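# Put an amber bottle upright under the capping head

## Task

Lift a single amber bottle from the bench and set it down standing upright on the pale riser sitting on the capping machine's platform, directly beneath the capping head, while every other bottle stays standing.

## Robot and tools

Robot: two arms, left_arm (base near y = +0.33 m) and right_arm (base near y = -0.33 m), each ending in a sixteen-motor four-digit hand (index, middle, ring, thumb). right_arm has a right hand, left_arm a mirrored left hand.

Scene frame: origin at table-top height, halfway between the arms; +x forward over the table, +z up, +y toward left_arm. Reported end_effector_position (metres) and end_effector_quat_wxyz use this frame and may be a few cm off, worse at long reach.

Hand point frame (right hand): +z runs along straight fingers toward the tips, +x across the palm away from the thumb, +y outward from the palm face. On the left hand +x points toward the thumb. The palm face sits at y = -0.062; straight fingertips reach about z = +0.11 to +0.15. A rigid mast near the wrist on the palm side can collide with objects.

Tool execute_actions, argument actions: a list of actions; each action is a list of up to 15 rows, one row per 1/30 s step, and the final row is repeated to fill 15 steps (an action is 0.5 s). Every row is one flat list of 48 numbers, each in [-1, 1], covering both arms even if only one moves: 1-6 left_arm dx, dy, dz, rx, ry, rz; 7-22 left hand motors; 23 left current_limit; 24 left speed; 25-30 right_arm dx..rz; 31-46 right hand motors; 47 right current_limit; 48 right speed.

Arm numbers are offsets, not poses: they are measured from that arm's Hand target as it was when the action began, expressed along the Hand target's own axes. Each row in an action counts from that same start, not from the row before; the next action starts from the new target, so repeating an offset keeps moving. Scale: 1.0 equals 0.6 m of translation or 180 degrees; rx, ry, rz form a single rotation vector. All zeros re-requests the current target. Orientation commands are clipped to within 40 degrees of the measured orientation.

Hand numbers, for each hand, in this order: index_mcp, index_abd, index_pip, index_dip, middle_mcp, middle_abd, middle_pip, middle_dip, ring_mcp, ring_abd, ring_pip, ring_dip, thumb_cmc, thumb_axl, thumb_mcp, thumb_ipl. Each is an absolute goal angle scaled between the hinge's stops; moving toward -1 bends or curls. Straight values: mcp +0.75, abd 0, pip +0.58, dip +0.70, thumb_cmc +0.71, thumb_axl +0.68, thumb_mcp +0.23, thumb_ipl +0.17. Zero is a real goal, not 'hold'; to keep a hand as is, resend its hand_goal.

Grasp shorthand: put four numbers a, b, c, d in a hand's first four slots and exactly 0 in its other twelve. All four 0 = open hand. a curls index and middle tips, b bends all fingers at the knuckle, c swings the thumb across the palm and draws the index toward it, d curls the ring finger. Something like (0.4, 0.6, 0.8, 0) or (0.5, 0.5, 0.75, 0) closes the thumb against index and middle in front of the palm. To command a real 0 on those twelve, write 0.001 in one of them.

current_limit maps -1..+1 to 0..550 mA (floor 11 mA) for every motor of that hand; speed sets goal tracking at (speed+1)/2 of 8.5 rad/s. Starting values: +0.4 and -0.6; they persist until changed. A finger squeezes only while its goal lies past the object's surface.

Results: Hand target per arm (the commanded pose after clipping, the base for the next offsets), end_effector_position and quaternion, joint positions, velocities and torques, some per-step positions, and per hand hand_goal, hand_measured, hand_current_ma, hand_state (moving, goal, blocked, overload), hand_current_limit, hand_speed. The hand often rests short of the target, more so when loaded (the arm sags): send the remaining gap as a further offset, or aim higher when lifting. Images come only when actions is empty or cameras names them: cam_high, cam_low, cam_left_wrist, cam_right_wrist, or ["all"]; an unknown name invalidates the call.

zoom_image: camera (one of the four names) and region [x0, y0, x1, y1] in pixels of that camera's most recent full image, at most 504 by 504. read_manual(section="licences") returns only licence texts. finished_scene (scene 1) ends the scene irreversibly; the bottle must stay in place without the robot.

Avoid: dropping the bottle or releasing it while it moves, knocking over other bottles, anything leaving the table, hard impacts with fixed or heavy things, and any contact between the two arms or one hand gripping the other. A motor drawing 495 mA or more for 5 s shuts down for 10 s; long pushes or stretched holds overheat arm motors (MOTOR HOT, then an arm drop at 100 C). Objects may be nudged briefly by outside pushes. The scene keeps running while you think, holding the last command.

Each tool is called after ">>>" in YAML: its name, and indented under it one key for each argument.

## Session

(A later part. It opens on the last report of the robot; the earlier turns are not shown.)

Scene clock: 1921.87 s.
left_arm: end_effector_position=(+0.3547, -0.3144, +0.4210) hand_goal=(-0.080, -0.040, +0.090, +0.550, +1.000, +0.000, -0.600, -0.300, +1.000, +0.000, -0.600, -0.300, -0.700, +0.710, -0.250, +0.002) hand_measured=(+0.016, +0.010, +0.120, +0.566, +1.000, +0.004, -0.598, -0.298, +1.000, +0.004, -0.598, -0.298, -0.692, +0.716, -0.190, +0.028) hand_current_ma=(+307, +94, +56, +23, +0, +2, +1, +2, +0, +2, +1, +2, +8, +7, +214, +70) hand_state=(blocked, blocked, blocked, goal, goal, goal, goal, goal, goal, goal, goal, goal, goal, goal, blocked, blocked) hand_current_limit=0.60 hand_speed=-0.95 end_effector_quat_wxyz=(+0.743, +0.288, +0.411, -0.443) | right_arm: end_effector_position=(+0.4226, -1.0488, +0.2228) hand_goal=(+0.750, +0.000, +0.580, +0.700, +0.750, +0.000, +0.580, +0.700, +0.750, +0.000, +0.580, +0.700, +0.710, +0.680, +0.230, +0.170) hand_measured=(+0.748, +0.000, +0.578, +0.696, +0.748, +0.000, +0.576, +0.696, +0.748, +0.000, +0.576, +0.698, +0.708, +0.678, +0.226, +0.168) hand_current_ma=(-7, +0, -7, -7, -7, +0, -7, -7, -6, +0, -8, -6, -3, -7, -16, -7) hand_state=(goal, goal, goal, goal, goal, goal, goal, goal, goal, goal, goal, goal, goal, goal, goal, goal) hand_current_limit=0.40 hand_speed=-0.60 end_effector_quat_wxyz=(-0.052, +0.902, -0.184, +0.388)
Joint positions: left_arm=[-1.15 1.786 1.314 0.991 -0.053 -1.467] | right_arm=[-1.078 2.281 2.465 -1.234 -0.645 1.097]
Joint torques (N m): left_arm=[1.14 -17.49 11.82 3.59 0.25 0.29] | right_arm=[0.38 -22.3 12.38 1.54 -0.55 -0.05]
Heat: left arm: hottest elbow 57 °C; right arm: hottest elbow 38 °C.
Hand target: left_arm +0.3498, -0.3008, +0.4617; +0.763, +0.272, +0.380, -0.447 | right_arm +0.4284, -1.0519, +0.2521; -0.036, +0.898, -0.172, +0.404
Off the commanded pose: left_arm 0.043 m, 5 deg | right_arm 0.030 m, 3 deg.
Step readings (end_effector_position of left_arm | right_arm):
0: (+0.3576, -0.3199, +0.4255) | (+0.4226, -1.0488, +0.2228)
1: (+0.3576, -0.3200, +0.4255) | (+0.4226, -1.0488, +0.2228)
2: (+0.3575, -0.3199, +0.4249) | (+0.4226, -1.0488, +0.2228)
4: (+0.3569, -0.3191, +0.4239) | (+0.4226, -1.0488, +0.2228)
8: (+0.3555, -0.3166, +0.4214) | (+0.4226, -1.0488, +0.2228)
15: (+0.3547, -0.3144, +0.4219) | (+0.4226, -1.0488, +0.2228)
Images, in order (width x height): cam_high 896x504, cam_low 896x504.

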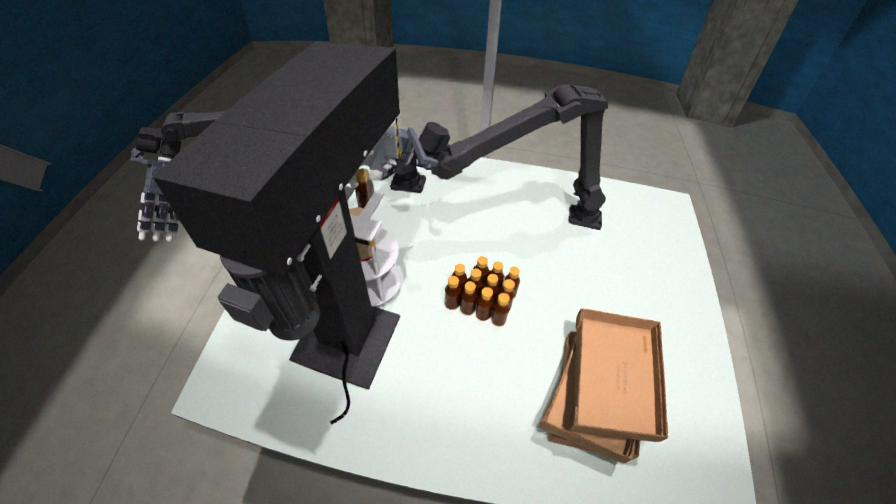

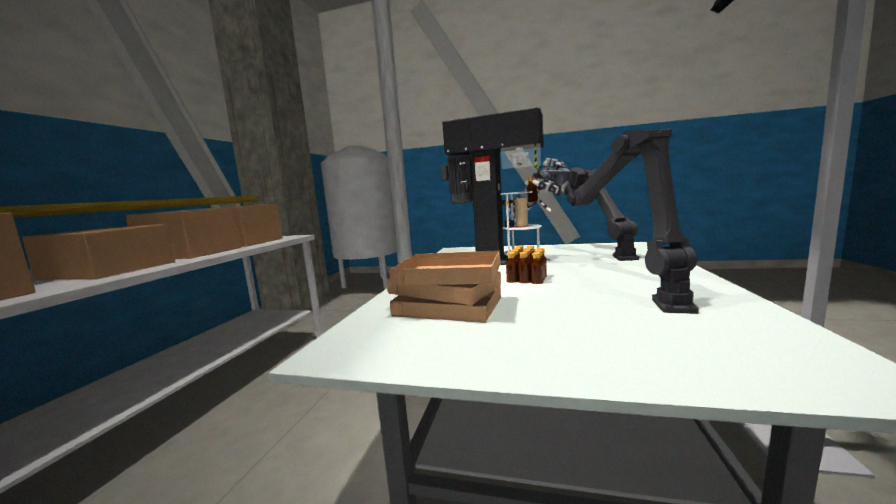

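>>> execute_actions:
  actions:
    - [[0,0,0,0,0,0,-0.15,-0.04,0.09,0.55,1.0,0.0,-0.6,-0.3,1.0,0.0,-0.6,-0.3,-0.70,0.71,-0.33,0.001,0.6,-0.95,0,0,0,0,0,0,0,0,0,0,0,0,0,0,0,0,0,0,0,0,0,0,0.4,-0.6]]
    - [[-0.0137,0.0012,0.0094,0,0,0,-0.15,-0.04,0.09,0.55,1.0,0.0,-0.6,-0.3,1.0,0.0,-0.6,-0.3,-0.70,0.71,-0.33,0.001,0.6,-0.95,0,0,0,0,0,0,0,0,0,0,0,0,0,0,0,0,0,0,0,0,0,0,0.4,-0.6]]
  cameras: ["cam_high","cam_low"]

>>> zoom_image:
  camera: "cam_high"
  region: [335, 165, 395, 225]

>>> zoom_image:
  camera: "cam_low"
  region: [490, 145, 570, 225]

Scene clock: 1950.07 s.
left_arm: end_effector_position=(+0.3538, -0.3120, +0.4272) hand_goal=(-0.150, -0.040, +0.090, +0.550, +1.000, +0.000, -0.600, -0.300, +1.000, +0.000, -0.600, -0.300, -0.700, +0.710, -0.330, +0.002) hand_measured=(+0.014, +0.010, +0.124, +0.566, +1.000, +0.004, -0.598, -0.298, +1.000, +0.004, -0.598, -0.298, -0.692, +0.716, -0.194, +0.028) hand_current_ma=(+440, +94, +66, +23, +0, +2, +1, +2, +0, +2, +1, +2, +8, +7, +440, +70) hand_state=(blocked, blocked, blocked, goal, goal, goal, goal, goal, goal, goal, goal, goal, goal, goal, blocked, blocked) hand_current_limit=0.60 hand_speed=-0.95 end_effector_quat_wxyz=(+0.745, +0.286, +0.408, -0.444) | right_arm: end_effector_position=(+0.4226, -1.0488, +0.2228) hand_goal=(+0.750, +0.000, +0.580, +0.700, +0.750, +0.000, +0.580, +0.700, +0.750, +0.000, +0.580, +0.700, +0.710, +0.680, +0.230, +0.170) hand_measured=(+0.748, +0.000, +0.578, +0.696, +0.748, +0.000, +0.576, +0.696, +0.748, +0.000, +0.576, +0.698, +0.708, +0.678, +0.226, +0.168) hand_current_ma=(-7, +0, -7, -7, -7, +0, -7, -7, -6, +0, -8, -6, -3, -7, -16, -7) hand_state=(goal, goal, goal, goal, goal, goal, goal, goal, goal, goal, goal, goal, goal, goal, goal, goal) hand_current_limit=0.40 hand_speed=-0.60 end_effector_quat_wxyz=(-0.052, +0.902, -0.184, +0.388)
Joint positions: left_arm=[-1.15 1.777 1.314 0.991 -0.053 -1.467] | right_arm=[-1.078 2.281 2.465 -1.234 -0.645 1.097]
Joint torques (N m): left_arm=[1.2 -17.9 12.88 2.48 0.29 0.27] | right_arm=[0.21 -22.24 12.4 1.52 -0.54 -0.04]
Heat: left arm: hottest elbow 53 °C; right arm: hottest elbow 38 °C.
Hand target: left_arm +0.3498, -0.3008, +0.4717; +0.763, +0.272, +0.380, -0.447 | right_arm +0.4284, -1.0519, +0.2521; -0.036, +0.898, -0.172, +0.404
Off the commanded pose: left_arm 0.046 m, 4 deg | right_arm 0.030 m, 3 deg.
Step readings (end_effector_position of left_arm | right_arm):
0: (+0.3547, -0.3144, +0.4210) | (+0.4226, -1.0488, +0.2228)
1: (+0.3547, -0.3144, +0.4210) | (+0.4226, -1.0488, +0.2228)
2: (+0.3547, -0.3144, +0.4210) | (+0.4226, -1.0488, +0.2228)
4: (+0.3547, -0.3144, +0.4210) | (+0.4226, -1.0488, +0.2228)
8: (+0.3547, -0.3144, +0.4210) | (+0.4226, -1.0488, +0.2228)
15: (+0.3547, -0.3144, +0.4210) | (+0.4226, -1.0488, +0.2228)
16: (+0.3547, -0.3144, +0.4210) | (+0.4226, -1.0488, +0.2228)
17: (+0.3547, -0.3144, +0.4210) | (+0.4226, -1.0488, +0.2228)
19: (+0.3546, -0.3143, +0.4213) | (+0.4226, -1.0488, +0.2228)
23: (+0.3543, -0.3134, +0.4234) | (+0.4226, -1.0488, +0.2228)
30: (+0.3538, -0.3120, +0.4272) | (+0.4226, -1.0488, +0.2228)
Images, in order (width x height): cam_high 896x504, cam_low 896x504.

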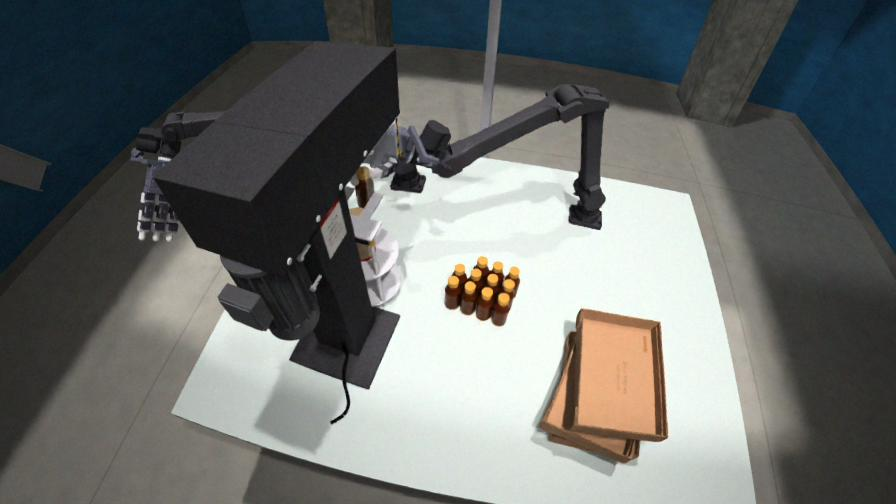

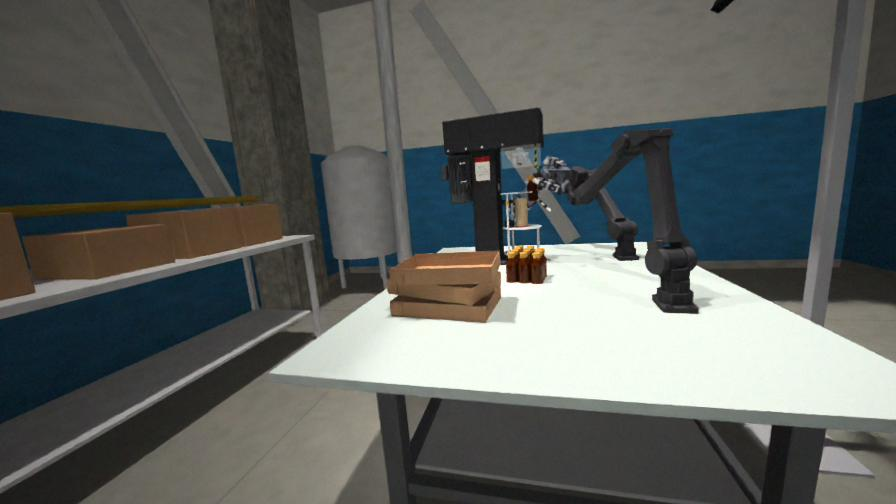

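Scaled by 8.400 from the camera's 896x504 image, which has a finer 1280x720 frame.

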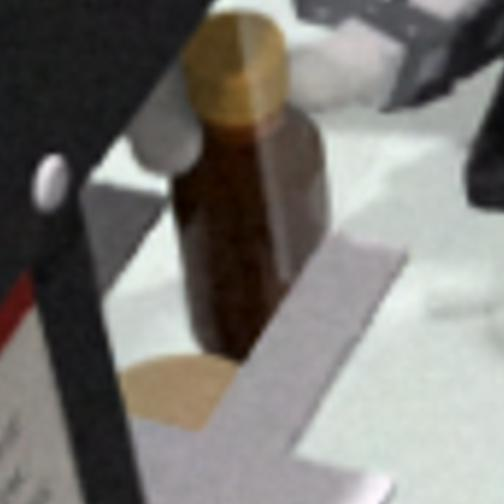

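Scaled by 6.300 from the camera's 896x504 image, which has a finer 1280x720 frame.

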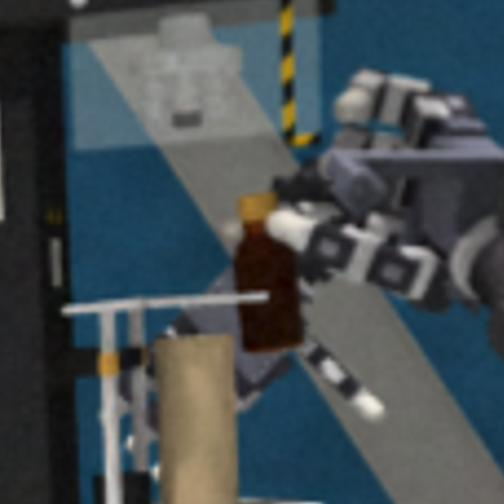

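>>> execute_actions:
  actions:
    - [[-0.0075,0,0.0069,0,-0.0139,0,-0.15,-0.04,0.09,0.55,1.0,0.0,-0.6,-0.3,1.0,0.0,-0.6,-0.3,-0.70,0.71,-0.33,0.001,0.6,-0.95,0,0,0,0,0,0,0,0,0,0,0,0,0,0,0,0,0,0,0,0,0,0,0.4,-0.6],[-0.0149,0,0.0138,0,-0.0278,0,-0.15,-0.04,0.09,0.55,1.0,0.0,-0.6,-0.3,1.0,0.0,-0.6,-0.3,-0.70,0.71,-0.33,0.001,0.6,-0.95,0,0,0,0,0,0,0,0,0,0,0,0,0,0,0,0,0,0,0,0,0,0,0.4,-0.6]]
  cameras: ["cam_high","cam_low"]

>>> zoom_image:
  camera: "cam_high"
  region: [335, 165, 395, 225]

>>> zoom_image:
  camera: "cam_low"
  region: [490, 145, 570, 225]

Scene clock: 1979.93 s.
left_arm: end_effector_position=(+0.3498, -0.3064, +0.4412) hand_goal=(-0.150, -0.040, +0.090, +0.550, +1.000, +0.000, -0.600, -0.300, +1.000, +0.000, -0.600, -0.300, -0.700, +0.710, -0.330, +0.002) hand_measured=(+0.014, +0.010, +0.124, +0.566, +1.000, +0.004, -0.598, -0.298, +1.000, +0.004, -0.598, -0.298, -0.694, +0.716, -0.194, +0.028) hand_current_ma=(+440, +94, +66, +23, +0, +2, +1, +2, +0, +2, +1, +2, +5, +7, +440, +70) hand_state=(blocked, blocked, blocked, goal, goal, goal, goal, goal, goal, goal, goal, goal, goal, goal, blocked, blocked) hand_current_limit=0.60 hand_speed=-0.95 end_effector_quat_wxyz=(+0.756, +0.272, +0.384, -0.455) | right_arm: end_effector_position=(+0.4226, -1.0488, +0.2228) hand_goal=(+0.750, +0.000, +0.580, +0.700, +0.750, +0.000, +0.580, +0.700, +0.750, +0.000, +0.580, +0.700, +0.710, +0.680, +0.230, +0.170) hand_measured=(+0.748, +0.000, +0.578, +0.696, +0.748, +0.000, +0.576, +0.696, +0.748, +0.000, +0.576, +0.698, +0.708, +0.678, +0.226, +0.168) hand_current_ma=(-7, +0, -7, -7, -7, +0, -7, -7, -6, +0, -8, -6, -3, -7, -16, -7) hand_state=(goal, goal, goal, goal, goal, goal, goal, goal, goal, goal, goal, goal, goal, goal, goal, goal) hand_current_limit=0.40 hand_speed=-0.60 end_effector_quat_wxyz=(-0.052, +0.902, -0.184, +0.388)
Joint positions: left_arm=[-1.15 1.777 1.314 1.055 -0.043 -1.467] | right_arm=[-1.078 2.281 2.465 -1.234 -0.645 1.097]
Joint torques (N m): left_arm=[1.08 -15.21 15.1 3.54 0.35 0.36] | right_arm=[0.26 -22.3 12.4 1.54 -0.54 -0.05]
Heat: left arm: hottest elbow 52 °C; right arm: hottest elbow 38 °C.
Hand target: left_arm +0.3498, -0.3028, +0.4837; +0.779, +0.252, +0.346, -0.458 | right_arm +0.4284, -1.0519, +0.2521; -0.036, +0.898, -0.172, +0.404
Off the commanded pose: left_arm 0.043 m, 6 deg | right_arm 0.030 m, 3 deg.
Step readings (end_effector_position of left_arm | right_arm):
0: (+0.3538, -0.3120, +0.4272) | (+0.4226, -1.0488, +0.2228)
1: (+0.3538, -0.3120, +0.4272) | (+0.4226, -1.0488, +0.2228)
2: (+0.3537, -0.3121, +0.4272) | (+0.4226, -1.0488, +0.2228)
4: (+0.3528, -0.3115, +0.4295) | (+0.4226, -1.0488, +0.2228)
8: (+0.3508, -0.3081, +0.4376) | (+0.4226, -1.0488, +0.2228)
15: (+0.3498, -0.3064, +0.4411) | (+0.4226, -1.0488, +0.2228)
Images, in order (width x height): cam_high 896x504, cam_low 896x504.

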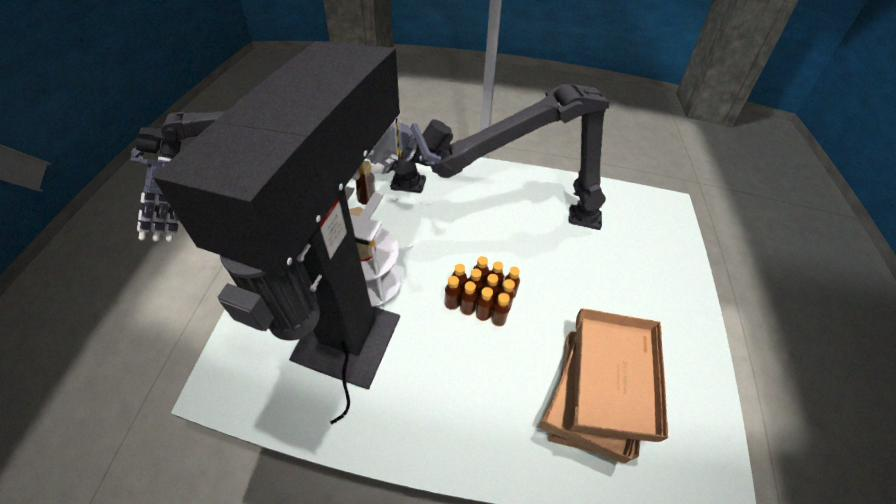

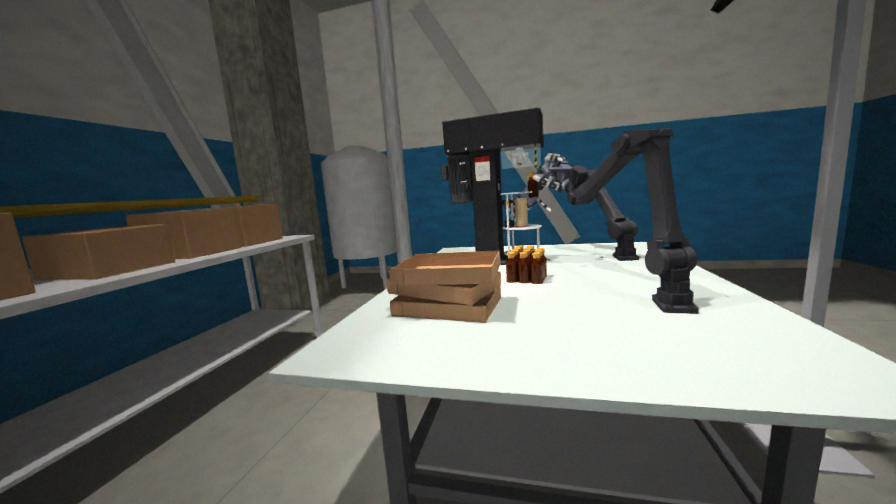

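Scaled by 8.400 from the camera's 896x504 image, which has a finer 1280x720 frame.

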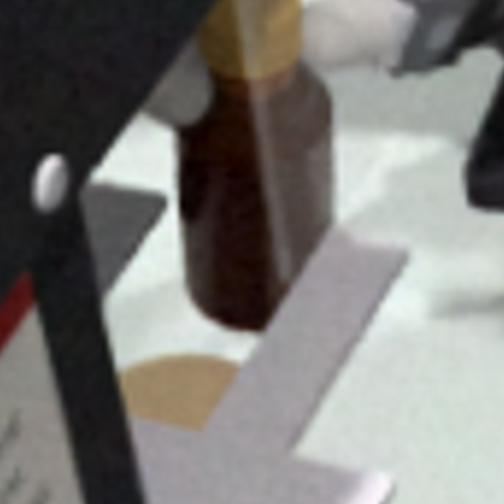

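Scaled by 6.300 from the camera's 896x504 image, which has a finer 1280x720 frame.

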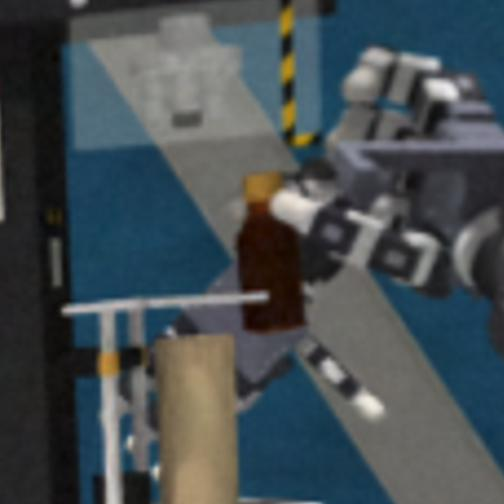

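>>> execute_actions:
  actions:
    - [[0.0036,-0.003,0.0047,0,-0.0139,0,-0.15,-0.04,0.09,0.55,1.0,0.0,-0.6,-0.3,1.0,0.0,-0.6,-0.3,-0.70,0.71,-0.33,0.001,0.6,-0.95,0,0,0,0,0,0,0,0,0,0,0,0,0,0,0,0,0,0,0,0,0,0,0.4,-0.6],[0.0072,-0.0061,0.0095,0,-0.0278,0,-0.15,-0.04,0.09,0.55,1.0,0.0,-0.6,-0.3,1.0,0.0,-0.6,-0.3,-0.70,0.71,-0.33,0.001,0.6,-0.95,0,0,0,0,0,0,0,0,0,0,0,0,0,0,0,0,0,0,0,0,0,0,0.4,-0.6]]
  cameras: ["cam_high","cam_low"]

>>> zoom_image:
  camera: "cam_high"
  region: [335, 165, 395, 225]

>>> zoom_image:
  camera: "cam_low"
  region: [490, 145, 570, 225]

Scene clock: 1992.63 s.
left_arm: end_effector_position=(+0.3501, -0.3113, +0.4379) hand_goal=(-0.150, -0.040, +0.090, +0.550, +1.000, +0.000, -0.600, -0.300, +1.000, +0.000, -0.600, -0.300, -0.700, +0.710, -0.330, +0.002) hand_measured=(+0.008, +0.010, +0.124, +0.566, +1.000, +0.004, -0.598, -0.298, +1.000, +0.004, -0.598, -0.298, -0.702, +0.714, -0.194, +0.030) hand_current_ma=(+440, +94, +66, +23, +0, +2, +1, +2, +0, +2, +1, +2, -1, +5, +440, +75) hand_state=(blocked, blocked, blocked, goal, goal, goal, goal, goal, goal, goal, goal, goal, goal, goal, blocked, blocked) hand_current_limit=0.60 hand_speed=-0.95 end_effector_quat_wxyz=(+0.770, +0.253, +0.354, -0.467) | right_arm: end_effector_position=(+0.4226, -1.0488, +0.2228) hand_goal=(+0.750, +0.000, +0.580, +0.700, +0.750, +0.000, +0.580, +0.700, +0.750, +0.000, +0.580, +0.700, +0.710, +0.680, +0.230, +0.170) hand_measured=(+0.748, +0.000, +0.578, +0.696, +0.748, +0.000, +0.576, +0.696, +0.748, +0.000, +0.576, +0.698, +0.708, +0.678, +0.226, +0.168) hand_current_ma=(-7, +0, -7, -7, -7, +0, -7, -7, -6, +0, -8, -6, -3, -7, -16, -7) hand_state=(goal, goal, goal, goal, goal, goal, goal, goal, goal, goal, goal, goal, goal, goal, goal, goal) hand_current_limit=0.40 hand_speed=-0.60 end_effector_quat_wxyz=(-0.052, +0.902, -0.184, +0.388)
Joint positions: left_arm=[-1.15 1.835 1.339 1.166 -0.034 -1.467] | right_arm=[-1.078 2.281 2.465 -1.234 -0.645 1.097]
Joint torques (N m): left_arm=[0.73 -15.44 16.18 3.36 0.43 0.39] | right_arm=[0.15 -22.3 12.37 1.54 -0.54 -0.05]
Heat: left arm: hottest elbow 53 °C; right arm: hottest elbow 38 °C.
Hand target: left_arm +0.3498, -0.3107, +0.4837; +0.794, +0.231, +0.312, -0.469 | right_arm +0.4284, -1.0519, +0.2521; -0.036, +0.898, -0.172, +0.404
Off the commanded pose: left_arm 0.046 m, 6 deg | right_arm 0.030 m, 3 deg.
Step readings (end_effector_position of left_arm | right_arm):
0: (+0.3498, -0.3064, +0.4412) | (+0.4226, -1.0488, +0.2228)
1: (+0.3497, -0.3064, +0.4414) | (+0.4226, -1.0488, +0.2228)
2: (+0.3495, -0.3060, +0.4420) | (+0.4226, -1.0488, +0.2228)
4: (+0.3486, -0.3050, +0.4438) | (+0.4226, -1.0488, +0.2228)
8: (+0.3485, -0.3064, +0.4454) | (+0.4226, -1.0488, +0.2228)
15: (+0.3502, -0.3114, +0.4362) | (+0.4226, -1.0488, +0.2228)
Images, in order (width x height): cam_high 896x504, cam_low 896x504.

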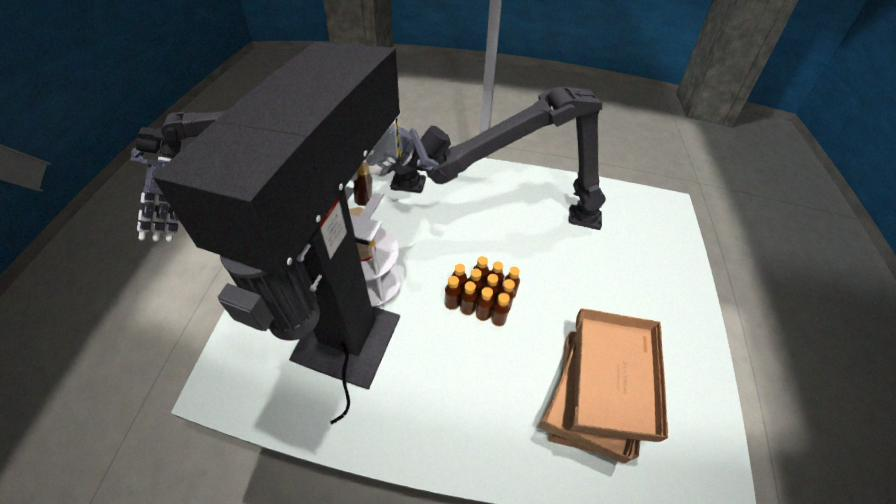

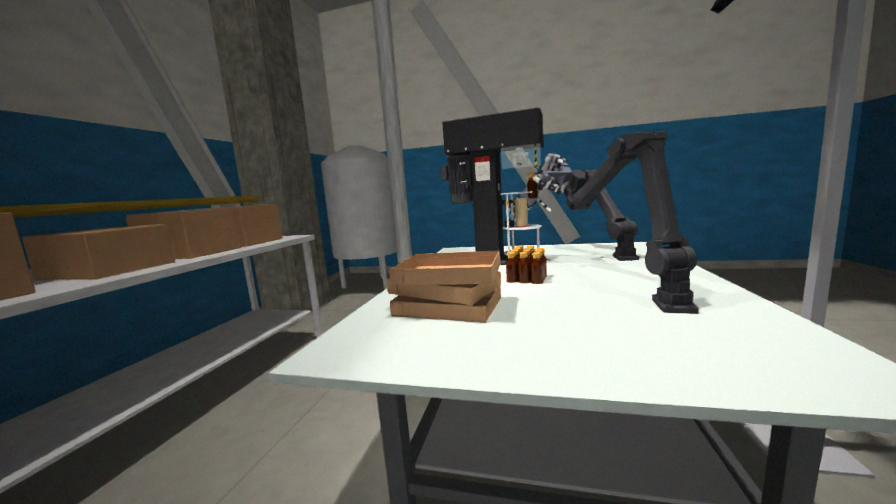

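Scaled by 8.400 from the camera's 896x504 image, which has a finer 1280x720 frame.

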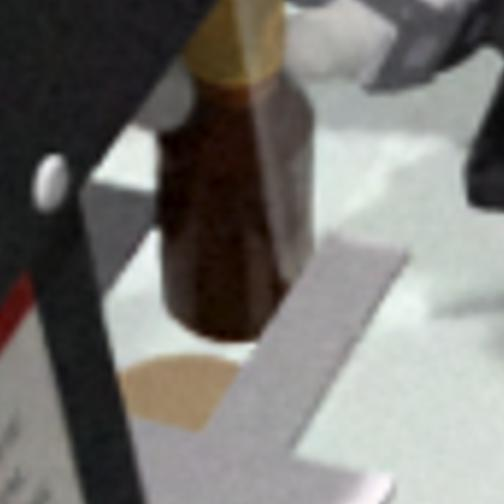

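Scaled by 6.300 from the camera's 896x504 image, which has a finer 1280x720 frame.

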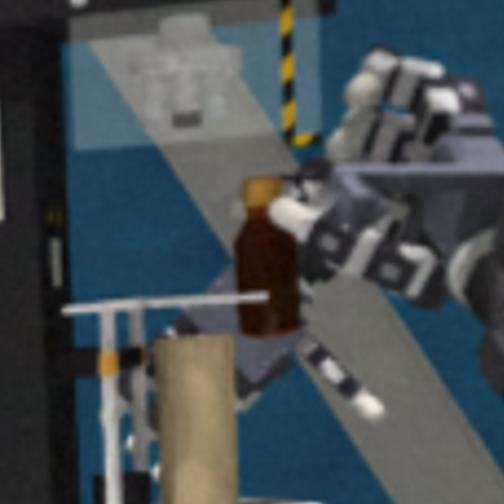

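>>> execute_actions:
  actions:
    - [[0.0015,-0.0034,0.009,0,-0.0139,0,-0.15,-0.04,0.09,0.55,1.0,0.0,-0.6,-0.3,1.0,0.0,-0.6,-0.3,-0.70,0.71,-0.33,0.001,0.6,-0.95,0,0,0,0,0,0,0,0,0,0,0,0,0,0,0,0,0,0,0,0,0,0,0.4,-0.6],[0.0029,-0.0068,0.018,0,-0.0278,0,-0.15,-0.04,0.09,0.55,1.0,0.0,-0.6,-0.3,1.0,0.0,-0.6,-0.3,-0.70,0.71,-0.33,0.001,0.6,-0.95,0,0,0,0,0,0,0,0,0,0,0,0,0,0,0,0,0,0,0,0,0,0,0.4,-0.6]]
  cameras: ["cam_high","cam_low"]

>>> zoom_image:
  camera: "cam_high"
  region: [335, 165, 395, 225]

>>> zoom_image:
  camera: "cam_low"
  region: [490, 145, 570, 225]

Scene clock: 2003.17 s.
left_arm: end_effector_position=(+0.3521, -0.3207, +0.4491) hand_goal=(-0.150, -0.040, +0.090, +0.550, +1.000, +0.000, -0.600, -0.300, +1.000, +0.000, -0.600, -0.300, -0.700, +0.710, -0.330, +0.002) hand_measured=(-0.012, +0.014, +0.124, +0.566, +1.000, +0.004, -0.598, -0.298, +1.000, +0.004, -0.598, -0.298, -0.724, +0.704, -0.194, +0.034) hand_current_ma=(+440, +105, +66, +23, +0, +2, +1, +2, +0, +2, +1, +2, -43, -9, +440, +90) hand_state=(blocked, blocked, blocked, goal, goal, goal, goal, goal, goal, goal, goal, goal, blocked, goal, blocked, blocked) hand_current_limit=0.60 hand_speed=-0.95 end_effector_quat_wxyz=(+0.785, +0.230, +0.318, -0.479) | right_arm: end_effector_position=(+0.4226, -1.0488, +0.2228) hand_goal=(+0.750, +0.000, +0.580, +0.700, +0.750, +0.000, +0.580, +0.700, +0.750, +0.000, +0.580, +0.700, +0.710, +0.680, +0.230, +0.170) hand_measured=(+0.748, +0.000, +0.578, +0.696, +0.748, +0.000, +0.576, +0.696, +0.748, +0.000, +0.576, +0.698, +0.708, +0.678, +0.226, +0.168) hand_current_ma=(-7, +0, -7, -7, -7, +0, -7, -7, -6, +0, -8, -6, -3, -7, -16, -7) hand_state=(goal, goal, goal, goal, goal, goal, goal, goal, goal, goal, goal, goal, goal, goal, goal, goal) hand_current_limit=0.40 hand_speed=-0.60 end_effector_quat_wxyz=(-0.052, +0.902, -0.184, +0.388)
Joint positions: left_arm=[-1.15 1.896 1.411 1.249 -0.026 -1.467] | right_arm=[-1.078 2.281 2.465 -1.234 -0.645 1.097]
Joint torques (N m): left_arm=[0.97 -15.56 16.14 3.19 0.51 0.38] | right_arm=[0.26 -22.36 12.4 1.52 -0.55 -0.05]
Heat: left arm: hottest elbow 57 °C; right arm: hottest elbow 38 °C.
Hand target: left_arm +0.3498, -0.3208, +0.4897; +0.806, +0.211, +0.277, -0.478 | right_arm +0.4284, -1.0519, +0.2521; -0.036, +0.898, -0.172, +0.404
Off the commanded pose: left_arm 0.041 m, 6 deg | right_arm 0.030 m, 3 deg.
Step readings (end_effector_position of left_arm | right_arm):
0: (+0.3501, -0.3113, +0.4379) | (+0.4226, -1.0488, +0.2228)
1: (+0.3500, -0.3113, +0.4382) | (+0.4226, -1.0488, +0.2228)
2: (+0.3499, -0.3112, +0.4388) | (+0.4226, -1.0488, +0.2228)
4: (+0.3497, -0.3117, +0.4426) | (+0.4226, -1.0488, +0.2228)
8: (+0.3507, -0.3161, +0.4489) | (+0.4226, -1.0488, +0.2228)
15: (+0.3520, -0.3202, +0.4485) | (+0.4226, -1.0488, +0.2228)
Images, in order (width x height): cam_high 896x504, cam_low 896x504.

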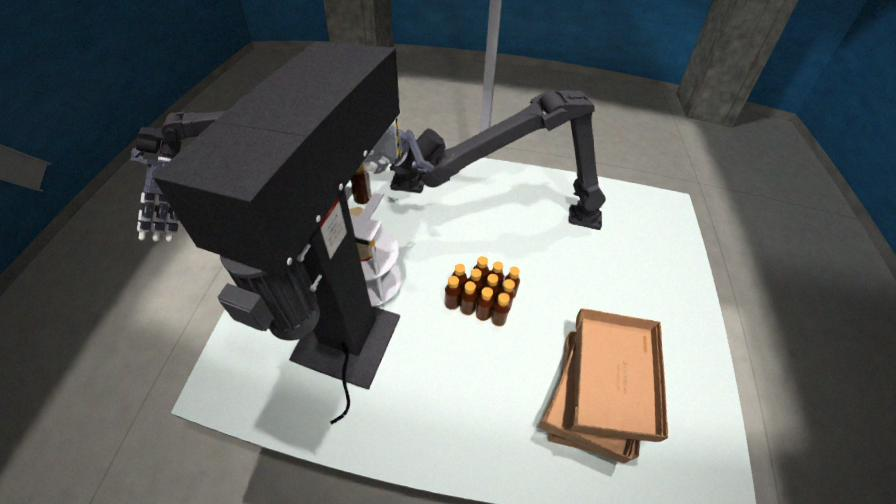

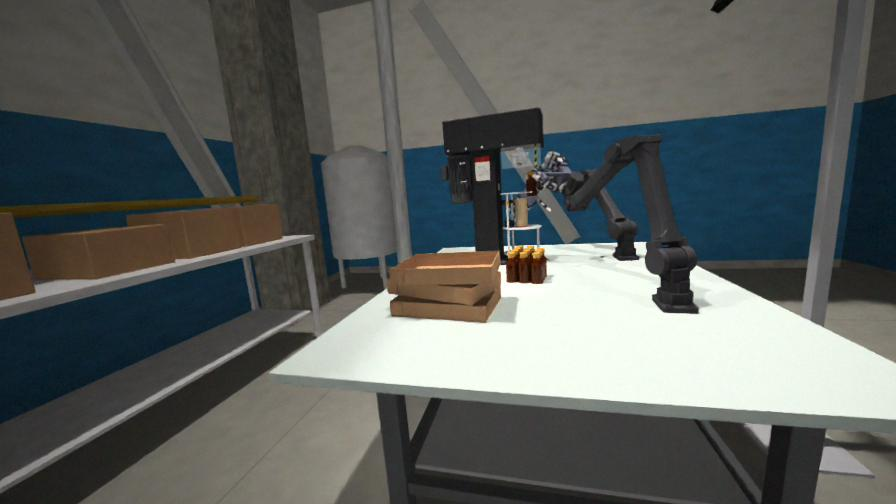

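Scaled by 8.400 from the camera's 896x504 image, which has a finer 1280x720 frame.

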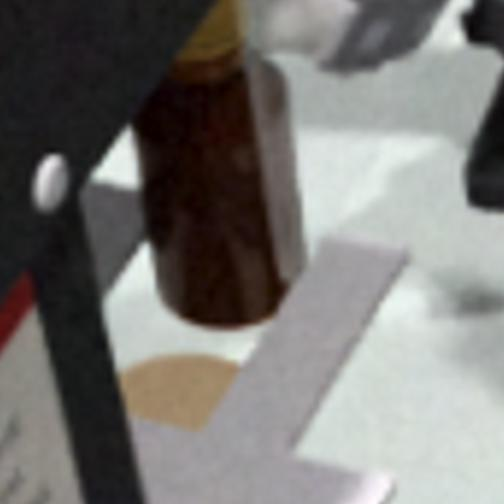

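Scaled by 6.300 from the camera's 896x504 image, which has a finer 1280x720 frame.

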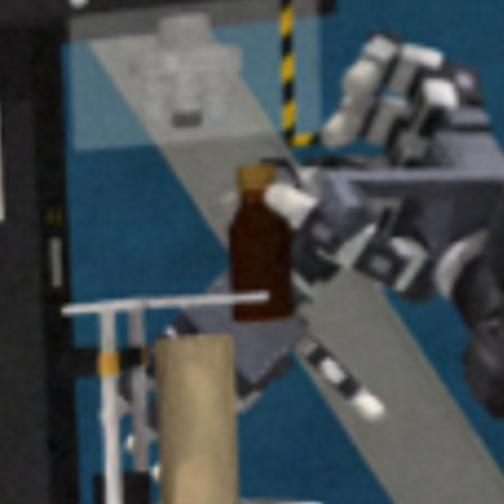

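>>> execute_actions:
  actions:
    - [[0.005,0.01,0.003,0,0,0,-0.15,-0.04,0.09,0.55,1.0,0.0,-0.6,-0.3,1.0,0.0,-0.6,-0.3,-0.70,0.71,-0.33,0.001,0.6,-0.95,0,0,0,0,0,0,0,0,0,0,0,0,0,0,0,0,0,0,0,0,0,0,0.4,-0.6],[0.01,0.02,0.006,0,0,0,-0.15,-0.04,0.09,0.55,1.0,0.0,-0.6,-0.3,1.0,0.0,-0.6,-0.3,-0.70,0.71,-0.33,0.001,0.6,-0.95,0,0,0,0,0,0,0,0,0,0,0,0,0,0,0,0,0,0,0,0,0,0,0.4,-0.6],[0.0141,0.0288,0.0092,0,0,0,-0.15,-0.04,0.09,0.55,1.0,0.0,-0.6,-0.3,1.0,0.0,-0.6,-0.3,-0.70,0.71,-0.33,0.001,0.6,-0.95,0,0,0,0,0,0,0,0,0,0,0,0,0,0,0,0,0,0,0,0,0,0,0.4,-0.6]]
  cameras: ["cam_high","cam_low"]

>>> zoom_image:
  camera: "cam_high"
  region: [335, 165, 395, 225]

>>> zoom_image:
  camera: "cam_low"
  region: [490, 145, 570, 225]

Scene clock: 2029.10 s.
left_arm: end_effector_position=(+0.3656, -0.3223, +0.4537) hand_goal=(-0.150, -0.040, +0.090, +0.550, +1.000, +0.000, -0.600, -0.300, +1.000, +0.000, -0.600, -0.300, -0.700, +0.710, -0.330, +0.002) hand_measured=(-0.024, +0.020, +0.124, +0.568, +1.000, +0.004, -0.598, -0.298, +1.000, +0.004, -0.598, -0.298, -0.732, +0.700, -0.194, +0.036) hand_current_ma=(+440, +118, +67, +25, +0, +2, +1, +2, +0, +2, +1, +2, -62, -15, +440, +95) hand_state=(blocked, blocked, blocked, goal, goal, goal, goal, goal, goal, goal, goal, goal, blocked, goal, blocked, blocked) hand_current_limit=0.60 hand_speed=-0.95 end_effector_quat_wxyz=(+0.790, +0.231, +0.310, -0.476) | right_arm: end_effector_position=(+0.4226, -1.0488, +0.2228) hand_goal=(+0.750, +0.000, +0.580, +0.700, +0.750, +0.000, +0.580, +0.700, +0.750, +0.000, +0.580, +0.700, +0.710, +0.680, +0.230, +0.170) hand_measured=(+0.748, +0.000, +0.578, +0.696, +0.748, +0.000, +0.576, +0.696, +0.748, +0.000, +0.576, +0.698, +0.708, +0.678, +0.226, +0.168) hand_current_ma=(-7, +0, -7, -7, -7, +0, -7, -7, -6, +0, -8, -6, -3, -7, -16, -7) hand_state=(goal, goal, goal, goal, goal, goal, goal, goal, goal, goal, goal, goal, goal, goal, goal, goal) hand_current_limit=0.40 hand_speed=-0.60 end_effector_quat_wxyz=(-0.052, +0.902, -0.184, +0.388)
Joint positions: left_arm=[-1.129 1.916 1.444 1.249 -0.004 -1.468] | right_arm=[-1.078 2.281 2.465 -1.234 -0.645 1.097]
Joint torques (N m): left_arm=[0.79 -15.97 16.12 2.71 0.46 0.22] | right_arm=[0.21 -22.3 12.38 1.54 -0.55 -0.04]
Heat: left arm: hottest elbow 57 °C; right arm: hottest elbow 38 °C.
Hand target: left_arm +0.3696, -0.3220, +0.4895; +0.806, +0.211, +0.277, -0.478 | right_arm +0.4284, -1.0519, +0.2521; -0.036, +0.898, -0.172, +0.404
Off the commanded pose: left_arm 0.036 m, 5 deg | right_arm 0.030 m, 3 deg.
Step readings (end_effector_position of left_arm | right_arm):
0: (+0.3521, -0.3207, +0.4491) | (+0.4226, -1.0488, +0.2228)
1: (+0.3521, -0.3207, +0.4491) | (+0.4226, -1.0488, +0.2228)
2: (+0.3520, -0.3210, +0.4491) | (+0.4226, -1.0488, +0.2228)
4: (+0.3519, -0.3224, +0.4500) | (+0.4226, -1.0488, +0.2228)
8: (+0.3556, -0.3248, +0.4519) | (+0.4226, -1.0488, +0.2228)
15: (+0.3638, -0.3230, +0.4525) | (+0.4226, -1.0488, +0.2228)
Images, in order (width x height): cam_high 896x504, cam_low 896x504.

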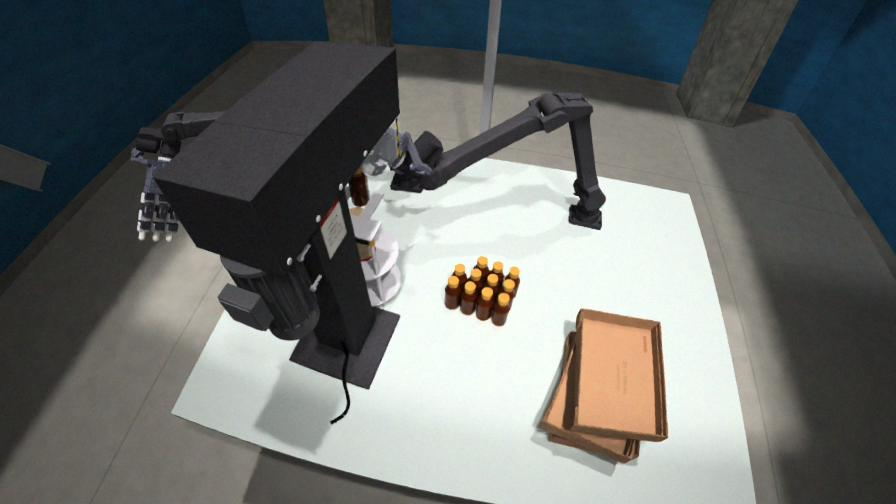

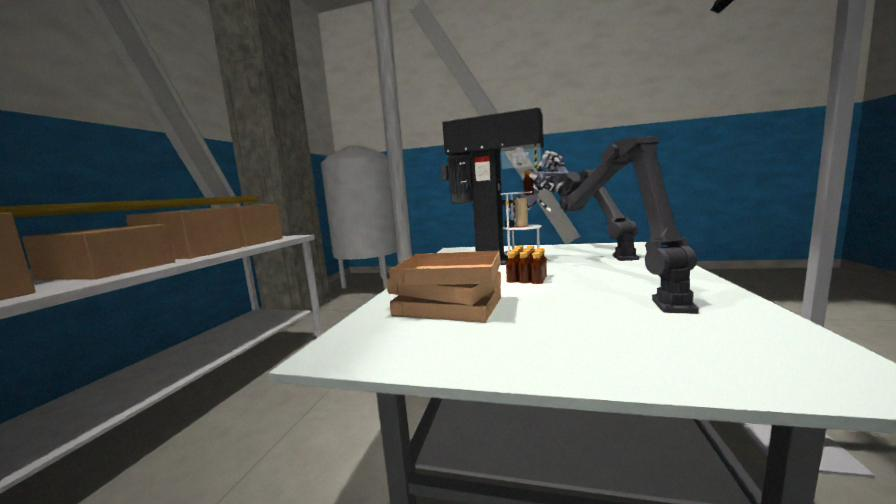

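Scaled by 8.400 from the camera's 896x504 image, which has a finer 1280x720 frame.

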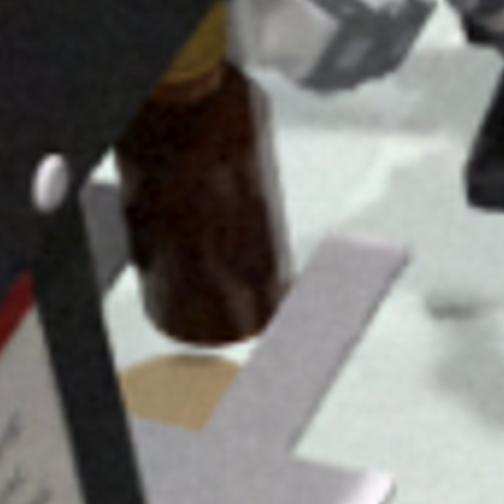

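Scaled by 6.300 from the camera's 896x504 image, which has a finer 1280x720 frame.

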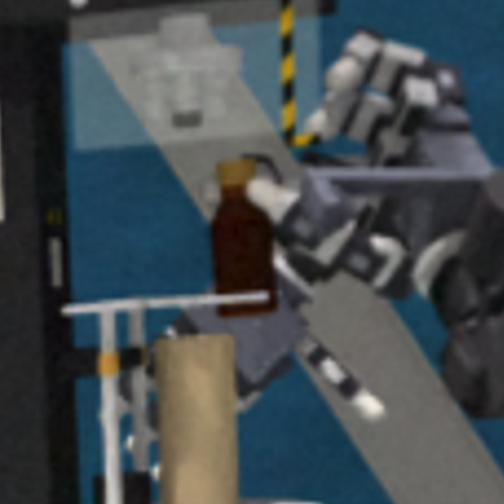

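>>> execute_actions:
  actions:
    - [[0.0055,0.009,0,0,0,0,-0.15,-0.04,0.09,0.55,1.0,0.0,-0.6,-0.3,1.0,0.0,-0.6,-0.3,-0.70,0.71,-0.33,0.001,0.6,-0.95,0,0,0,0,0,0,0,0,0,0,0,0,0,0,0,0,0,0,0,0,0,0,0.4,-0.6],[0.011,0.018,0,0,0,0,-0.15,-0.04,0.09,0.55,1.0,0.0,-0.6,-0.3,1.0,0.0,-0.6,-0.3,-0.70,0.71,-0.33,0.001,0.6,-0.95,0,0,0,0,0,0,0,0,0,0,0,0,0,0,0,0,0,0,0,0,0,0,0.4,-0.6],[0.016,0.0267,0,0,0,0,-0.15,-0.04,0.09,0.55,1.0,0.0,-0.6,-0.3,1.0,0.0,-0.6,-0.3,-0.70,0.71,-0.33,0.001,0.6,-0.95,0,0,0,0,0,0,0,0,0,0,0,0,0,0,0,0,0,0,0,0,0,0,0.4,-0.6]]
  cameras: ["cam_high","cam_low"]

>>> zoom_image:
  camera: "cam_high"
  region: [335, 165, 395, 225]

>>> zoom_image:
  camera: "cam_low"
  region: [490, 145, 570, 225]

Scene clock: 2042.53 s.
left_arm: end_effector_position=(+0.3857, -0.3220, +0.4459) hand_goal=(-0.150, -0.040, +0.090, +0.550, +1.000, +0.000, -0.600, -0.300, +1.000, +0.000, -0.600, -0.300, -0.700, +0.710, -0.330, +0.002) hand_measured=(-0.024, +0.020, +0.126, +0.568, +1.000, +0.004, -0.598, -0.298, +1.000, +0.004, -0.598, -0.298, -0.732, +0.700, -0.194, +0.036) hand_current_ma=(+440, +118, +70, +26, +0, +2, +1, +2, +0, +2, +1, +2, -63, -16, +440, +95) hand_state=(blocked, blocked, blocked, goal, goal, goal, goal, goal, goal, goal, goal, goal, blocked, goal, blocked, blocked) hand_current_limit=0.60 hand_speed=-0.95 end_effector_quat_wxyz=(+0.789, +0.232, +0.313, -0.475) | right_arm: end_effector_position=(+0.4226, -1.0488, +0.2228) hand_goal=(+0.750, +0.000, +0.580, +0.700, +0.750, +0.000, +0.580, +0.700, +0.750, +0.000, +0.580, +0.700, +0.710, +0.680, +0.230, +0.170) hand_measured=(+0.748, +0.000, +0.578, +0.696, +0.748, +0.000, +0.576, +0.696, +0.748, +0.000, +0.576, +0.698, +0.708, +0.678, +0.226, +0.168) hand_current_ma=(-7, +0, -7, -7, -7, +0, -7, -7, -6, +0, -8, -6, -3, -7, -16, -7) hand_state=(goal, goal, goal, goal, goal, goal, goal, goal, goal, goal, goal, goal, goal, goal, goal, goal) hand_current_limit=0.40 hand_speed=-0.60 end_effector_quat_wxyz=(-0.052, +0.902, -0.184, +0.388)
Joint positions: left_arm=[-1.099 1.939 1.462 1.249 0.014 -1.489] | right_arm=[-1.078 2.281 2.465 -1.234 -0.645 1.097]
Joint torques (N m): left_arm=[1.03 -16.26 16.16 2.78 0.42 0.22] | right_arm=[0.26 -22.24 12.38 1.52 -0.55 -0.05]
Heat: left arm: hottest elbow 57 °C; right arm: hottest elbow 38 °C.
Hand target: left_arm +0.3876, -0.3210, +0.4845; +0.806, +0.211, +0.277, -0.478 | right_arm +0.4284, -1.0519, +0.2521; -0.036, +0.898, -0.172, +0.404
Off the commanded pose: left_arm 0.039 m, 5 deg | right_arm 0.030 m, 3 deg.
Step readings (end_effector_position of left_arm | right_arm):
0: (+0.3655, -0.3224, +0.4537) | (+0.4226, -1.0488, +0.2228)
1: (+0.3655, -0.3224, +0.4537) | (+0.4226, -1.0488, +0.2228)
2: (+0.3657, -0.3225, +0.4536) | (+0.4226, -1.0488, +0.2228)
4: (+0.3672, -0.3230, +0.4536) | (+0.4226, -1.0488, +0.2228)
8: (+0.3718, -0.3247, +0.4529) | (+0.4226, -1.0488, +0.2228)
15: (+0.3837, -0.3224, +0.4466) | (+0.4226, -1.0488, +0.2228)
Images, in order (width x height): cam_high 896x504, cam_low 896x504.

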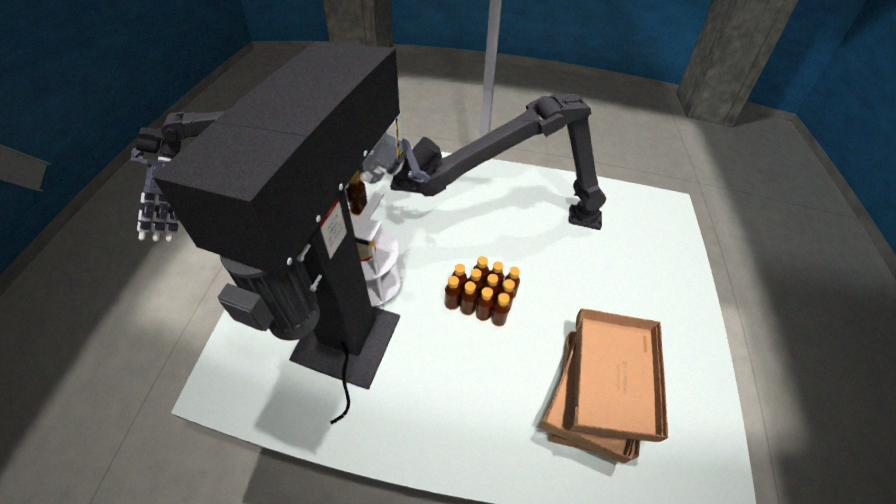

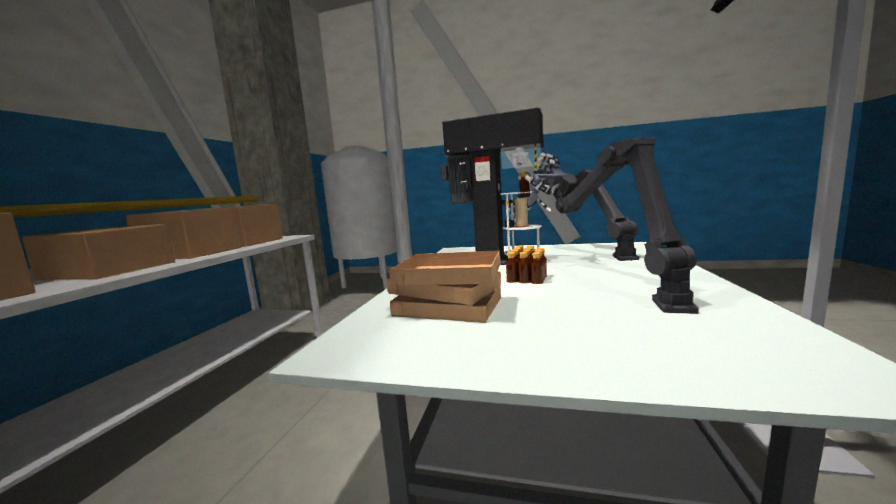

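Scaled by 8.400 from the camera's 896x504 image, which has a finer 1280x720 frame.

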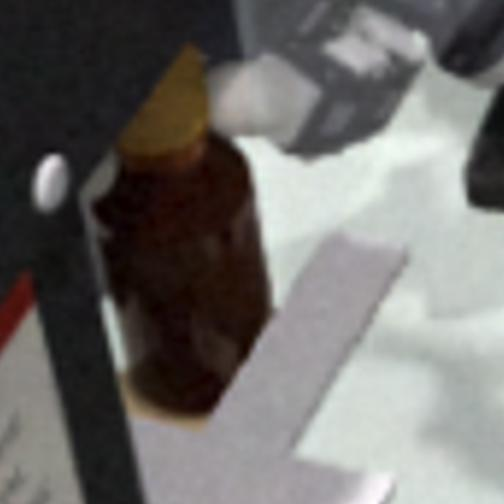

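Scaled by 6.300 from the camera's 896x504 image, which has a finer 1280x720 frame.

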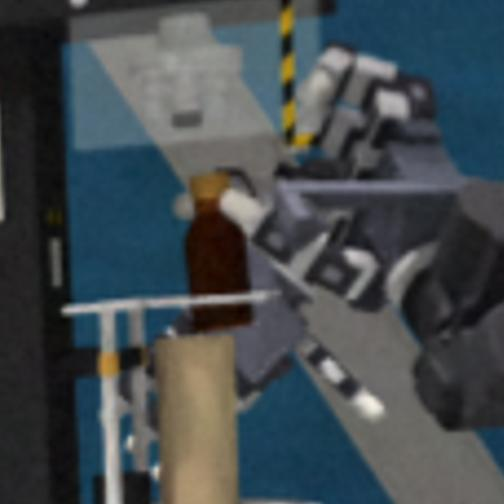

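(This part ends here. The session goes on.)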